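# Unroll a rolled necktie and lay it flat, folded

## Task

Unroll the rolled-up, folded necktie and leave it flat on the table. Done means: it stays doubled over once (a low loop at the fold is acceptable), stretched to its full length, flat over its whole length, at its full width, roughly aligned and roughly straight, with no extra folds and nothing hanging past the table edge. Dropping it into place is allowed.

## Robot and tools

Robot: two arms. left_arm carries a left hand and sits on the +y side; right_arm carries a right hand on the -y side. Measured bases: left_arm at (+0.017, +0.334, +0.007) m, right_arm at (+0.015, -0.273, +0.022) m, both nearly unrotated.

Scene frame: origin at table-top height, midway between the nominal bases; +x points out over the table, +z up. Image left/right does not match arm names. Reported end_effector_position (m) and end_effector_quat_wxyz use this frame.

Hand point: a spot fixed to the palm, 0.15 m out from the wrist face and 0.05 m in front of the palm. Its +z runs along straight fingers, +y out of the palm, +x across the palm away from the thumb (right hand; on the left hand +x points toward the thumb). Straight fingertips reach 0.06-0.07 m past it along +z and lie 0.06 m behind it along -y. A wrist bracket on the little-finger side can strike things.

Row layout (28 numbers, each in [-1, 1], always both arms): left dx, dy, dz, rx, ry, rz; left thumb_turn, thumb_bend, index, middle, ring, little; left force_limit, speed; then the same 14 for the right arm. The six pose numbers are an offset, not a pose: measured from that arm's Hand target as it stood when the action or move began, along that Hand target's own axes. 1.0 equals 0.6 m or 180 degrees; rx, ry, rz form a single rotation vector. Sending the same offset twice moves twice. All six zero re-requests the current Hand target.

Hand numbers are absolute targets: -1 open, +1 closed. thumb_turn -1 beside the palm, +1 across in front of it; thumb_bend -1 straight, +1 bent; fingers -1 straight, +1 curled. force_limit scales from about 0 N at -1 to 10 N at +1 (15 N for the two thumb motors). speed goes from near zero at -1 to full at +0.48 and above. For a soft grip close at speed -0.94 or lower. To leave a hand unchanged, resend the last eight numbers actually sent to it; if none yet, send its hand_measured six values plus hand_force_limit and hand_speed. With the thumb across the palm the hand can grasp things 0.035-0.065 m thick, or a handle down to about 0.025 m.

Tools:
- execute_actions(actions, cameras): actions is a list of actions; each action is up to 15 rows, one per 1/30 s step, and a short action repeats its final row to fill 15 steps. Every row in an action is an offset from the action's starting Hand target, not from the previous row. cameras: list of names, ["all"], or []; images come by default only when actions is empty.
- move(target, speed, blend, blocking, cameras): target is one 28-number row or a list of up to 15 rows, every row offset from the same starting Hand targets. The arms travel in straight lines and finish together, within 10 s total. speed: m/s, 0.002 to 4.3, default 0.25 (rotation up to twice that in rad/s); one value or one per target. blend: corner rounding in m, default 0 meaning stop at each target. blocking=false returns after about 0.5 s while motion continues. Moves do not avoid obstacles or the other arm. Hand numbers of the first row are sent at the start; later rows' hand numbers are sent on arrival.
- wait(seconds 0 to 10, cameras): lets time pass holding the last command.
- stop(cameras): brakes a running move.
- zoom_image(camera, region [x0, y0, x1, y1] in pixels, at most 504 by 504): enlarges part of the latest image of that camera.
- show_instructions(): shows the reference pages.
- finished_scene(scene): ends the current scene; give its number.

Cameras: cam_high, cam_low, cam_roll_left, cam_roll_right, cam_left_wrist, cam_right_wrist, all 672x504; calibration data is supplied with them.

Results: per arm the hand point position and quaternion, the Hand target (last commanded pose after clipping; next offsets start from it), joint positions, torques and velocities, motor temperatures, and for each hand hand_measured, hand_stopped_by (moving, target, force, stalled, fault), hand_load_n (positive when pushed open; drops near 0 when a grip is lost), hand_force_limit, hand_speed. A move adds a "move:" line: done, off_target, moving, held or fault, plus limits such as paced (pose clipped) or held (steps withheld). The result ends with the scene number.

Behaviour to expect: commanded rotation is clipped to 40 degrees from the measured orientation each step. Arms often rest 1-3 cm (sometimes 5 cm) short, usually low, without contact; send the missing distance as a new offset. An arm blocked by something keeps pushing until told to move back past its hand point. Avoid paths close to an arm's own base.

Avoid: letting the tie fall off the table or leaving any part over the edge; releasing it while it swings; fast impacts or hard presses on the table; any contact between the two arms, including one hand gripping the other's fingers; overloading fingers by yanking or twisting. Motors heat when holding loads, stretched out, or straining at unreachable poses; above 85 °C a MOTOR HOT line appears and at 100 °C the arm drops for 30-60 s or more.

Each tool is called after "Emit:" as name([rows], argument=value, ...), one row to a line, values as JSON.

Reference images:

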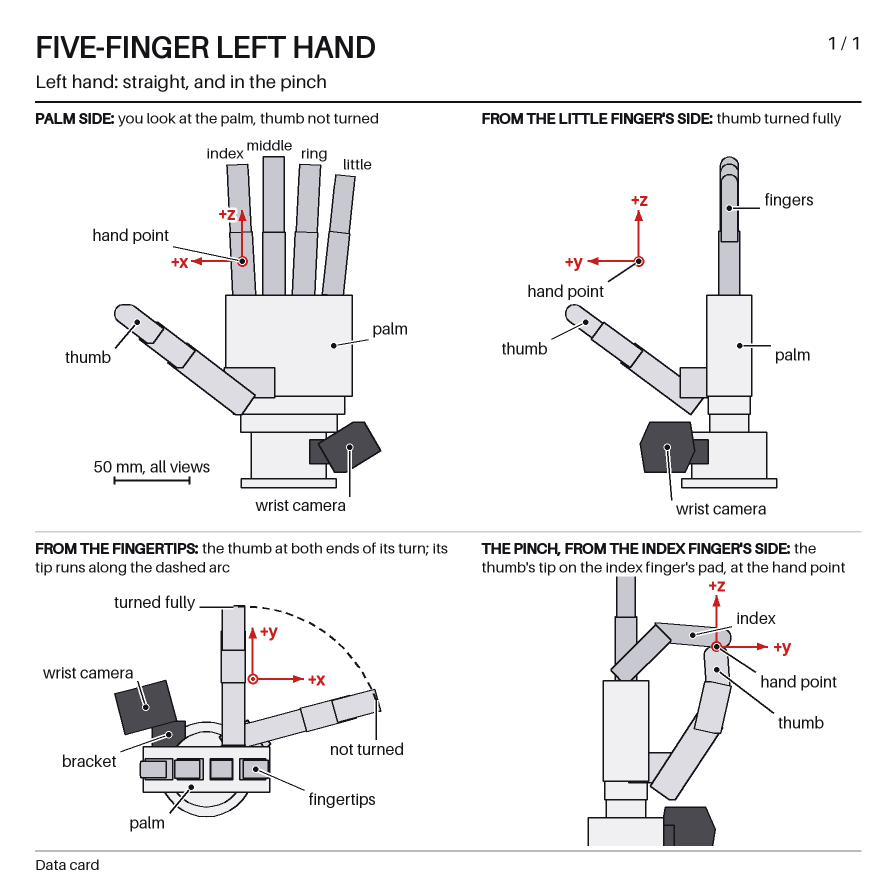

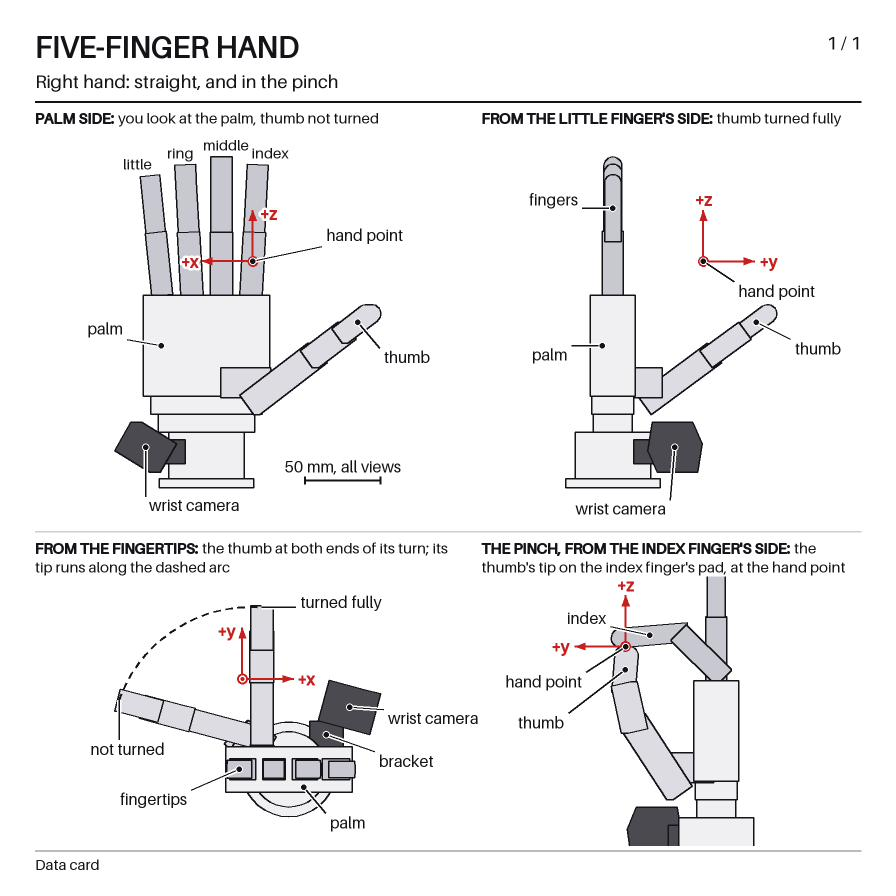

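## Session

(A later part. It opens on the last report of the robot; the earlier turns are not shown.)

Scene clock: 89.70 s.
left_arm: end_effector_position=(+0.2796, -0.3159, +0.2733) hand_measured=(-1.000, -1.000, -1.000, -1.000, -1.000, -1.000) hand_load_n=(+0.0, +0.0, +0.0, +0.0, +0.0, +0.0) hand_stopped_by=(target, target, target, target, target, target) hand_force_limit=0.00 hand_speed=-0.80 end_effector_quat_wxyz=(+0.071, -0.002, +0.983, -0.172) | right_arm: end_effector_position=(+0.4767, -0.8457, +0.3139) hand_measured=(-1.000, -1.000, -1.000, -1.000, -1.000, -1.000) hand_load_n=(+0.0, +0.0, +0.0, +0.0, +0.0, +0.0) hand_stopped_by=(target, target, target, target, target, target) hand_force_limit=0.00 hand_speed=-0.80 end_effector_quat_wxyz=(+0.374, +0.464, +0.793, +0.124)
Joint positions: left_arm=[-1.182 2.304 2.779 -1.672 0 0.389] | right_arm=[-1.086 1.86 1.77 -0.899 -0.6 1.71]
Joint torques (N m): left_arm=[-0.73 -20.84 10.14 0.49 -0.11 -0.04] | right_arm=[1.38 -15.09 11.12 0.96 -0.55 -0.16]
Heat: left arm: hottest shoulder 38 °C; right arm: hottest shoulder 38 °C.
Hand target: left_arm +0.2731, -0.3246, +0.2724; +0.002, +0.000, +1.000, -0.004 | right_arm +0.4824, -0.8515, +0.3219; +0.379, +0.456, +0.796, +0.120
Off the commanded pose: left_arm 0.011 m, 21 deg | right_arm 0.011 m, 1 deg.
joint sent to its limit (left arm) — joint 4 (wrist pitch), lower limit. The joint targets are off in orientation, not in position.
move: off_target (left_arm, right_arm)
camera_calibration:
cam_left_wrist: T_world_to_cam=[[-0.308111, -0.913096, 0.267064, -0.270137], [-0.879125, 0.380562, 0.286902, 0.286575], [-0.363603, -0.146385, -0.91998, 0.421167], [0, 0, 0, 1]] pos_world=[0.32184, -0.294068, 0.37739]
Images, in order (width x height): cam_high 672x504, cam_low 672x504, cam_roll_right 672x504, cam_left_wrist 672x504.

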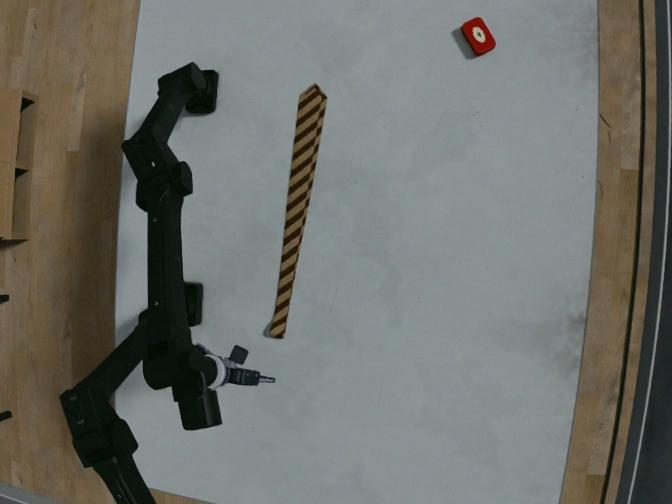

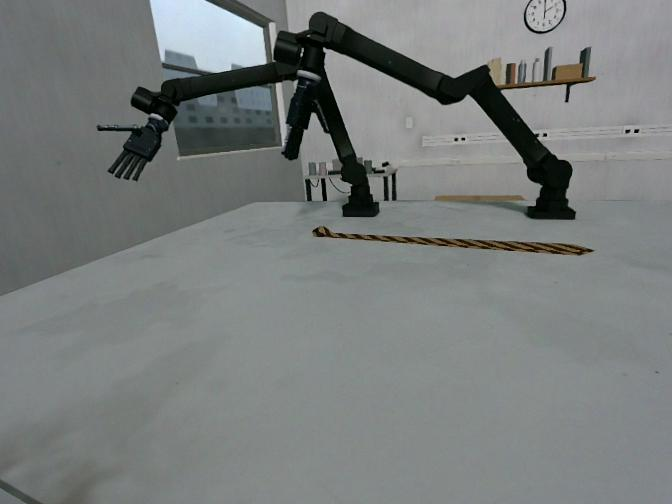

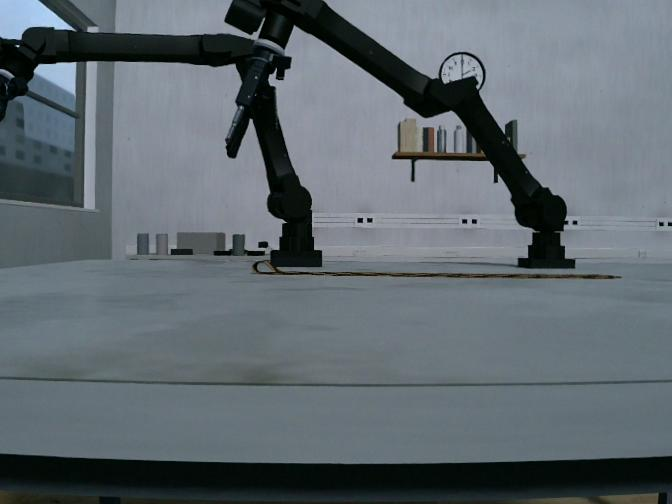

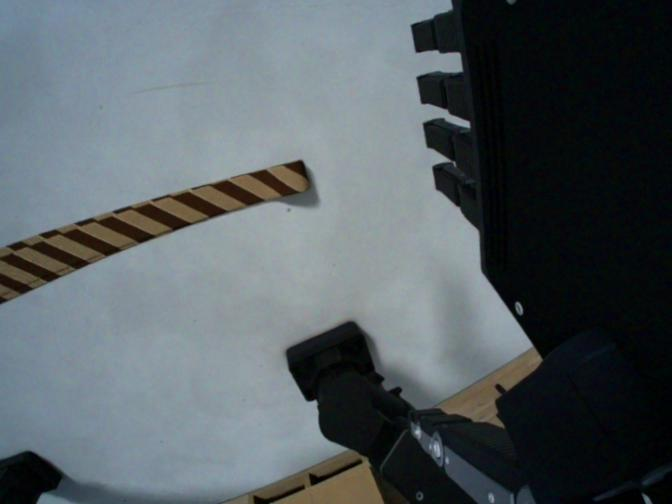

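Emit:
move([
  [0,0.108,0.271,0,0,0,-1,-1,-1,-1,-1,-1,0,-0.8,0,0,0,0,0,0,-1,-1,-1,-1,-1,-1,0,-0.8],
  [0,0.108,0.347,0,0,0,-1,-1,-1,-1,-1,-1,0,-0.8,0,0,0,0,0,0,-1,-1,-1,-1,-1,-1,0,-0.8],
], speed=[0.25,0.05], cameras=["cam_high","cam_low","cam_roll_right"])

Emit:
zoom_image(camera="cam_roll_right", region=[200, 220, 360, 300])

Emit:
move(target=[0,0,-0.3,0,0,0,-1,-1,-1,-1,-1,-1,0,-0.8,0,0,0,0,0,0,-1,-1,-1,-1,-1,-1,0,-0.8], cameras=["cam_high","cam_low","cam_roll_right"])

Emit:
zoom_image(camera="cam_roll_right", region=[200, 220, 360, 300])

Emit:
zoom_image(camera="cam_high", region=[230, 60, 370, 200])

Scene clock: 102.70 s.
left_arm: end_effector_position=(+0.2666, -0.2678, +0.0920) hand_measured=(-1.000, -1.000, -1.000, -1.000, -1.000, -1.000) hand_load_n=(-0.5, +0.0, +0.0, +0.0, +0.0, +0.0) hand_stopped_by=(target, target, target, target, target, target) hand_force_limit=0.00 hand_speed=-0.80 end_effector_quat_wxyz=(+0.009, +0.000, +1.000, -0.023) | right_arm: end_effector_position=(+0.4767, -0.8457, +0.3139) hand_measured=(-1.000, -1.000, -1.000, -1.000, -1.000, -1.000) hand_load_n=(+0.0, -0.5, +0.0, +0.0, +0.0, +0.0) hand_stopped_by=(target, target, target, target, target, target) hand_force_limit=0.00 hand_speed=-0.80 end_effector_quat_wxyz=(+0.374, +0.464, +0.793, +0.124)
Joint positions: left_arm=[-1.174 2.296 2.262 -1.489 0.001 0.401] | right_arm=[-1.086 1.86 1.77 -0.899 -0.6 1.71]
Joint torques (N m): left_arm=[1.14 -20.07 6.78 0.5 -0.09 0.21] | right_arm=[1.32 -15.03 11.11 0.96 -0.56 -0.15]
Heat: left arm: hottest shoulder 38 °C; right arm: hottest shoulder 37 °C.
Hand target: left_arm +0.2739, -0.2613, +0.0636; +0.002, +0.000, +1.000, -0.004 | right_arm +0.4824, -0.8515, +0.3219; +0.379, +0.456, +0.796, +0.120
Off the commanded pose: left_arm 0.030 m, 2 deg | right_arm 0.011 m, 1 deg.
move: off_target (left_arm, right_arm)
Images, in order (width x height): cam_high 672x504, cam_low 672x504, cam_roll_right 672x504.

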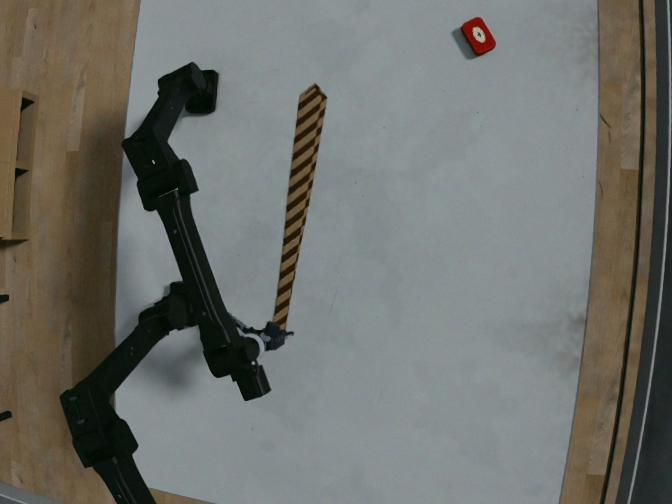

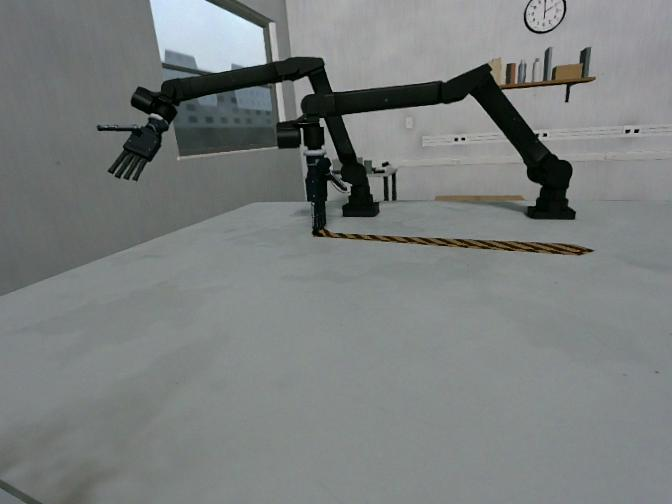

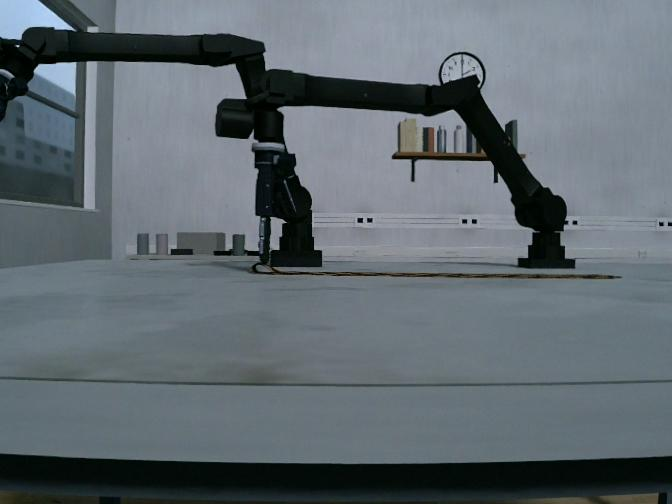

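Scaled by 3.150 from the camera's 672x504 image, which has a finer 960x720 frame.

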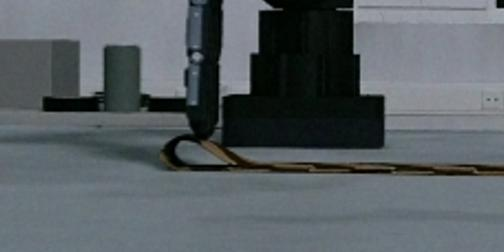

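Scene clock: 104.00 s.
left_arm: end_effector_position=(+0.2620, -0.2569, +0.2311) hand_measured=(-1.000, -1.000, -1.000, -1.000, -1.000, -1.000) hand_load_n=(+0.0, +0.0, +0.0, +0.0, +0.0, +0.0) hand_stopped_by=(target, target, target, target, target, target) hand_force_limit=0.00 hand_speed=-0.80 end_effector_quat_wxyz=(+0.031, +0.000, +0.997, -0.073) | right_arm: end_effector_position=(+0.4767, -0.8457, +0.3139) hand_measured=(-1.000, -1.000, -1.000, -1.000, -1.000, -1.000) hand_load_n=(+0.0, +0.0, +0.0, +0.0, +0.0, +0.0) hand_stopped_by=(target, target, target, target, target, target) hand_force_limit=0.00 hand_speed=-0.80 end_effector_quat_wxyz=(+0.374, +0.464, +0.793, +0.124)
Joint positions: left_arm=[-1.174 2.18 2.439 -1.671 0.001 0.401] | right_arm=[-1.086 1.86 1.77 -0.899 -0.6 1.71]
Joint torques (N m): left_arm=[1.2 -21.19 11.08 -0.08 0.02 0.19] | right_arm=[1.38 -15.09 11.11 1.01 -0.56 -0.16]
Motor temperatures (°C): left_arm=[27 38 35 23 26 25] | right_arm=[24 37 30 24 24 24]
Heat: left arm: hottest shoulder 38 °C; right arm: hottest shoulder 37 °C.
Hand target: left_arm +0.2732, -0.2600, +0.2437; +0.002, +0.000, +1.000, -0.004 | right_arm +0.4824, -0.8515, +0.3219; +0.379, +0.456, +0.796, +0.120
Off the commanded pose: left_arm 0.017 m, 9 deg | right_arm 0.011 m, 1 deg.
joint sent to its limit (left arm) — joint 4 (wrist pitch), lower limit. The joint targets are off in orientation, not in position.
move: off_target (left_arm, right_arm)
Images, in order (width x height): cam_high 672x504, cam_low 672x504, cam_roll_right 672x504.

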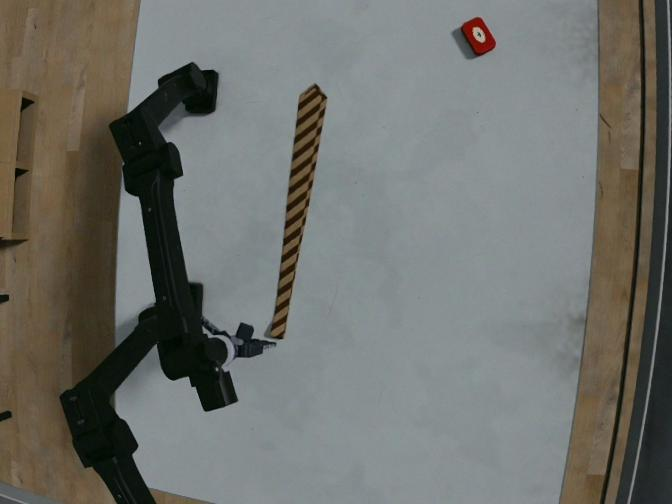

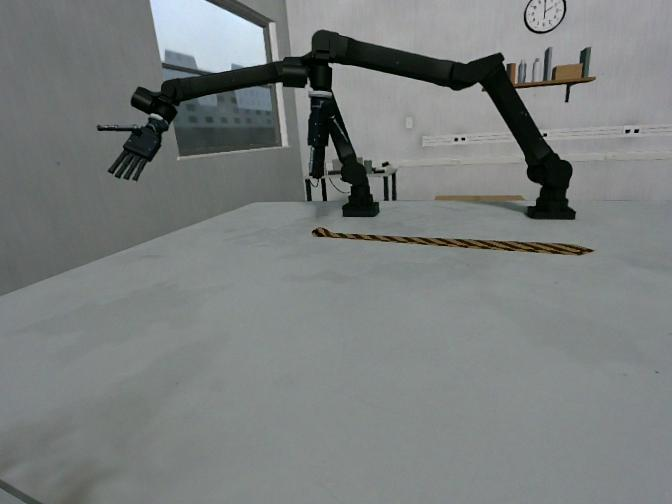

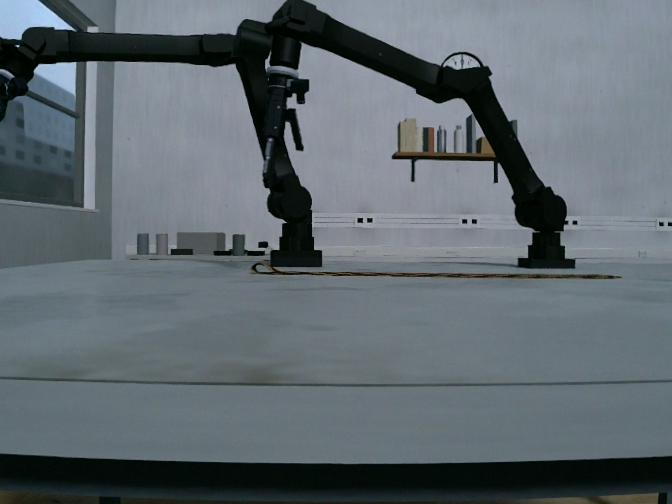

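Scaled by 3.150 from the camera's 672x504 image, which has a finer 960x720 frame.

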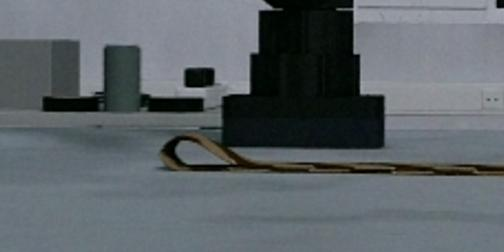

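Scaled by 3.600 from the camera's 672x504 image, which has a finer 960x720 frame.

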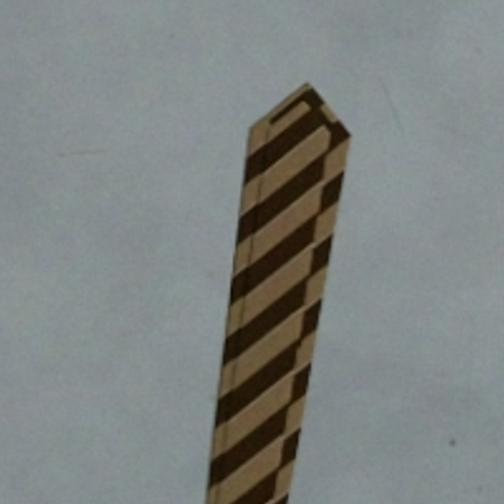

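Emit:
move([
  [0,0,0.25,0,0,0,-1,-1,-1,-1,-1,-1,0,-0.8,0,0,0,0,0,0,-1,-1,-1,-1,-1,-1,0,-0.8],
  [0,0,0.323,0,0,0,-1,-1,-1,-1,-1,-1,0,-0.8,0,0,0,0,0,0,-1,-1,-1,-1,-1,-1,0,-0.8],
], speed=[0.25,0.05], cameras=["cam_roll_right"])

Emit:
zoom_image(camera="cam_roll_right", region=[200, 220, 360, 300])

Emit:
move(target=[0,0,-0.3,0,0,0,-1,-1,-1,-1,-1,-1,0,-0.8,0,0,0,0,0,0,-1,-1,-1,-1,-1,-1,0,-0.8], cameras=["cam_high","cam_low","cam_roll_right"])

Emit:
zoom_image(camera="cam_roll_right", region=[200, 220, 360, 300])

Scene clock: 113.30 s.
left_arm: end_effector_position=(+0.2671, -0.2686, +0.0760) hand_measured=(-1.000, -1.000, -1.000, -1.000, -1.000, -1.000) hand_load_n=(+0.0, +0.0, +0.0, -2.0, +0.0, +0.0) hand_stopped_by=(target, target, target, target, target, target) hand_force_limit=0.00 hand_speed=-0.80 end_effector_quat_wxyz=(+0.007, +0.000, +1.000, -0.017) | right_arm: end_effector_position=(+0.4767, -0.8457, +0.3139) hand_measured=(-1.000, -1.000, -1.000, -1.000, -1.000, -1.000) hand_load_n=(+0.0, +0.0, +0.0, +0.0, +0.0, +0.0) hand_stopped_by=(target, target, target, target, target, target) hand_force_limit=0.00 hand_speed=-0.80 end_effector_quat_wxyz=(+0.374, +0.464, +0.793, +0.124)
Joint positions: left_arm=[-1.174 2.315 2.253 -1.472 0.001 0.402] | right_arm=[-1.086 1.86 1.77 -0.899 -0.6 1.71]
Joint torques (N m): left_arm=[1.14 -21.19 5.6 1.1 -0.09 0.18] | right_arm=[1.32 -15.03 11.14 0.98 -0.55 -0.16]
Heat: left arm: hottest shoulder 40 °C; right arm: hottest shoulder 37 °C.
Hand target: left_arm +0.2740, -0.2614, +0.0499; +0.002, +0.000, +1.000, -0.004 | right_arm +0.4824, -0.8515, +0.3219; +0.379, +0.456, +0.796, +0.120
Off the commanded pose: left_arm 0.028 m, 2 deg | right_arm 0.011 m, 1 deg.
move: off_target (left_arm, right_arm)
Images, in order (width x height): cam_roll_right 672x504.

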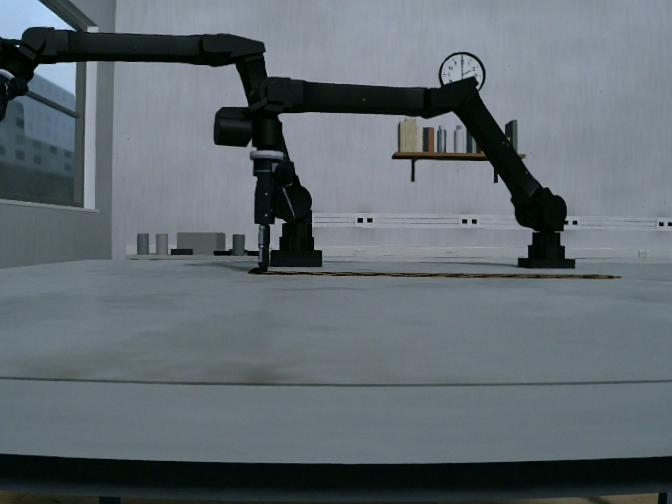

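Scaled by 3.150 from the camera's 672x504 image, which has a finer 960x720 frame.

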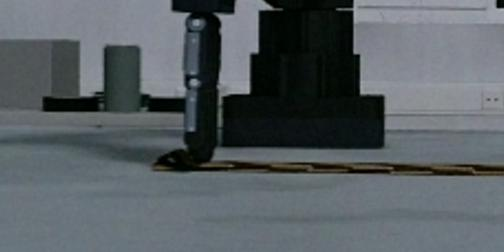

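Scene clock: 114.57 s.
left_arm: end_effector_position=(+0.2621, -0.2568, +0.2197) hand_measured=(-1.000, -1.000, -1.000, -1.000, -1.000, -1.000) hand_load_n=(+0.0, +0.0, +0.0, +0.0, +0.0, +0.0) hand_stopped_by=(target, target, target, target, target, target) hand_force_limit=0.00 hand_speed=-0.80 end_effector_quat_wxyz=(+0.027, +0.000, +0.998, -0.063) | right_arm: end_effector_position=(+0.4767, -0.8457, +0.3139) hand_measured=(-1.000, -1.000, -1.000, -1.000, -1.000, -1.000) hand_load_n=(+0.0, +0.0, +0.0, +0.0, +0.0, +0.0) hand_stopped_by=(target, target, target, target, target, target) hand_force_limit=0.00 hand_speed=-0.80 end_effector_quat_wxyz=(+0.374, +0.464, +0.793, +0.124)
Joint positions: left_arm=[-1.174 2.195 2.432 -1.671 0.001 0.402] | right_arm=[-1.086 1.86 1.77 -0.899 -0.6 1.71]
Joint torques (N m): left_arm=[1.2 -21.01 11.02 -0.13 0 0.19] | right_arm=[1.32 -15.09 11.12 0.96 -0.55 -0.16]
Heat: left arm: hottest shoulder 40 °C; right arm: hottest shoulder 37 °C.
Hand target: left_arm +0.2732, -0.2601, +0.2298; +0.002, +0.000, +1.000, -0.004 | right_arm +0.4824, -0.8515, +0.3219; +0.379, +0.456, +0.796, +0.120
Off the commanded pose: left_arm 0.015 m, 7 deg | right_arm 0.011 m, 1 deg.
joint sent to its limit (left arm) — joint 4 (wrist pitch), lower limit. The joint targets are off in orientation, not in position.
move: off_target (left_arm, right_arm)
Images, in order (width x height): cam_high 672x504, cam_low 672x504, cam_roll_right 672x504.

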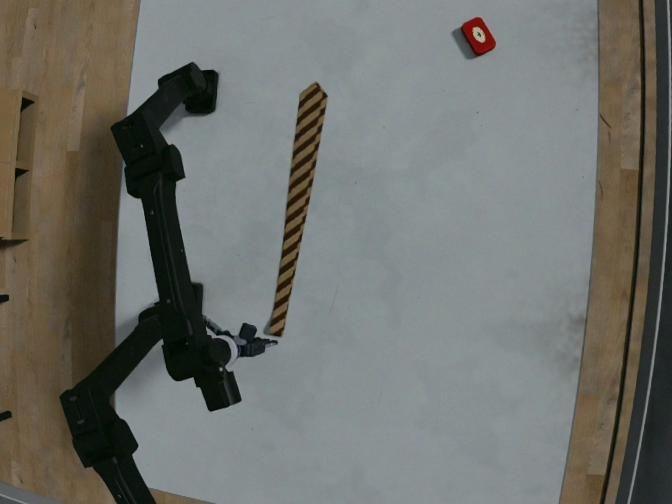

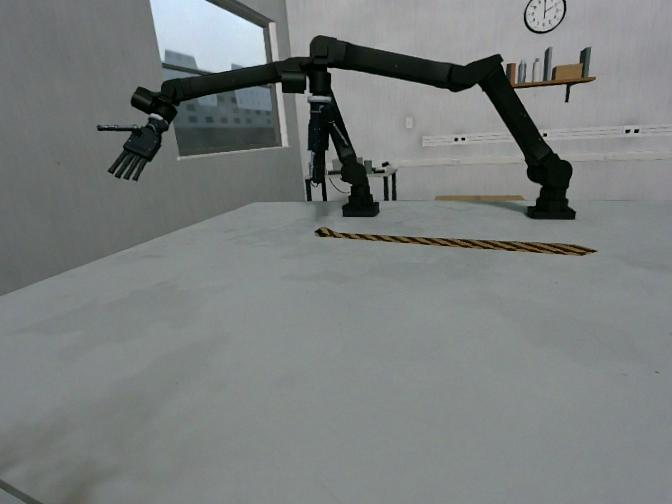

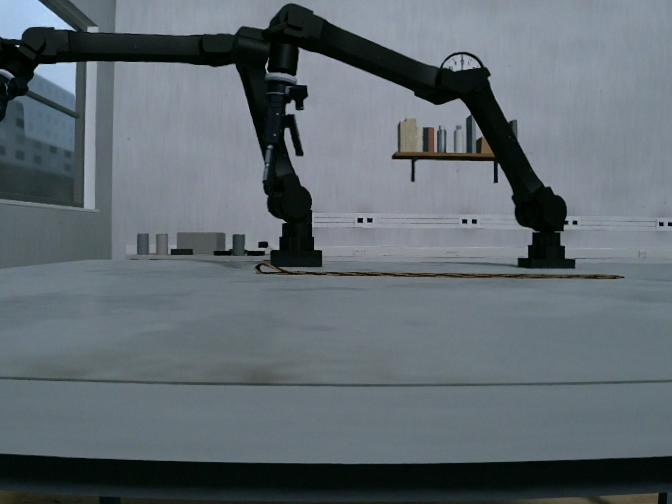

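Scaled by 3.150 from the camera's 672x504 image, which has a finer 960x720 frame.

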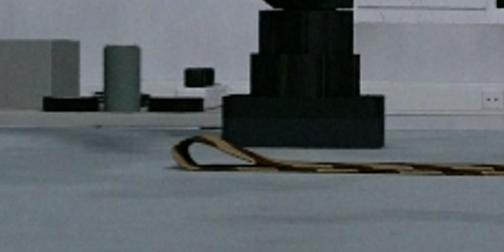

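Emit:
finished_scene(scene=1)

The scene is finished: the task was done.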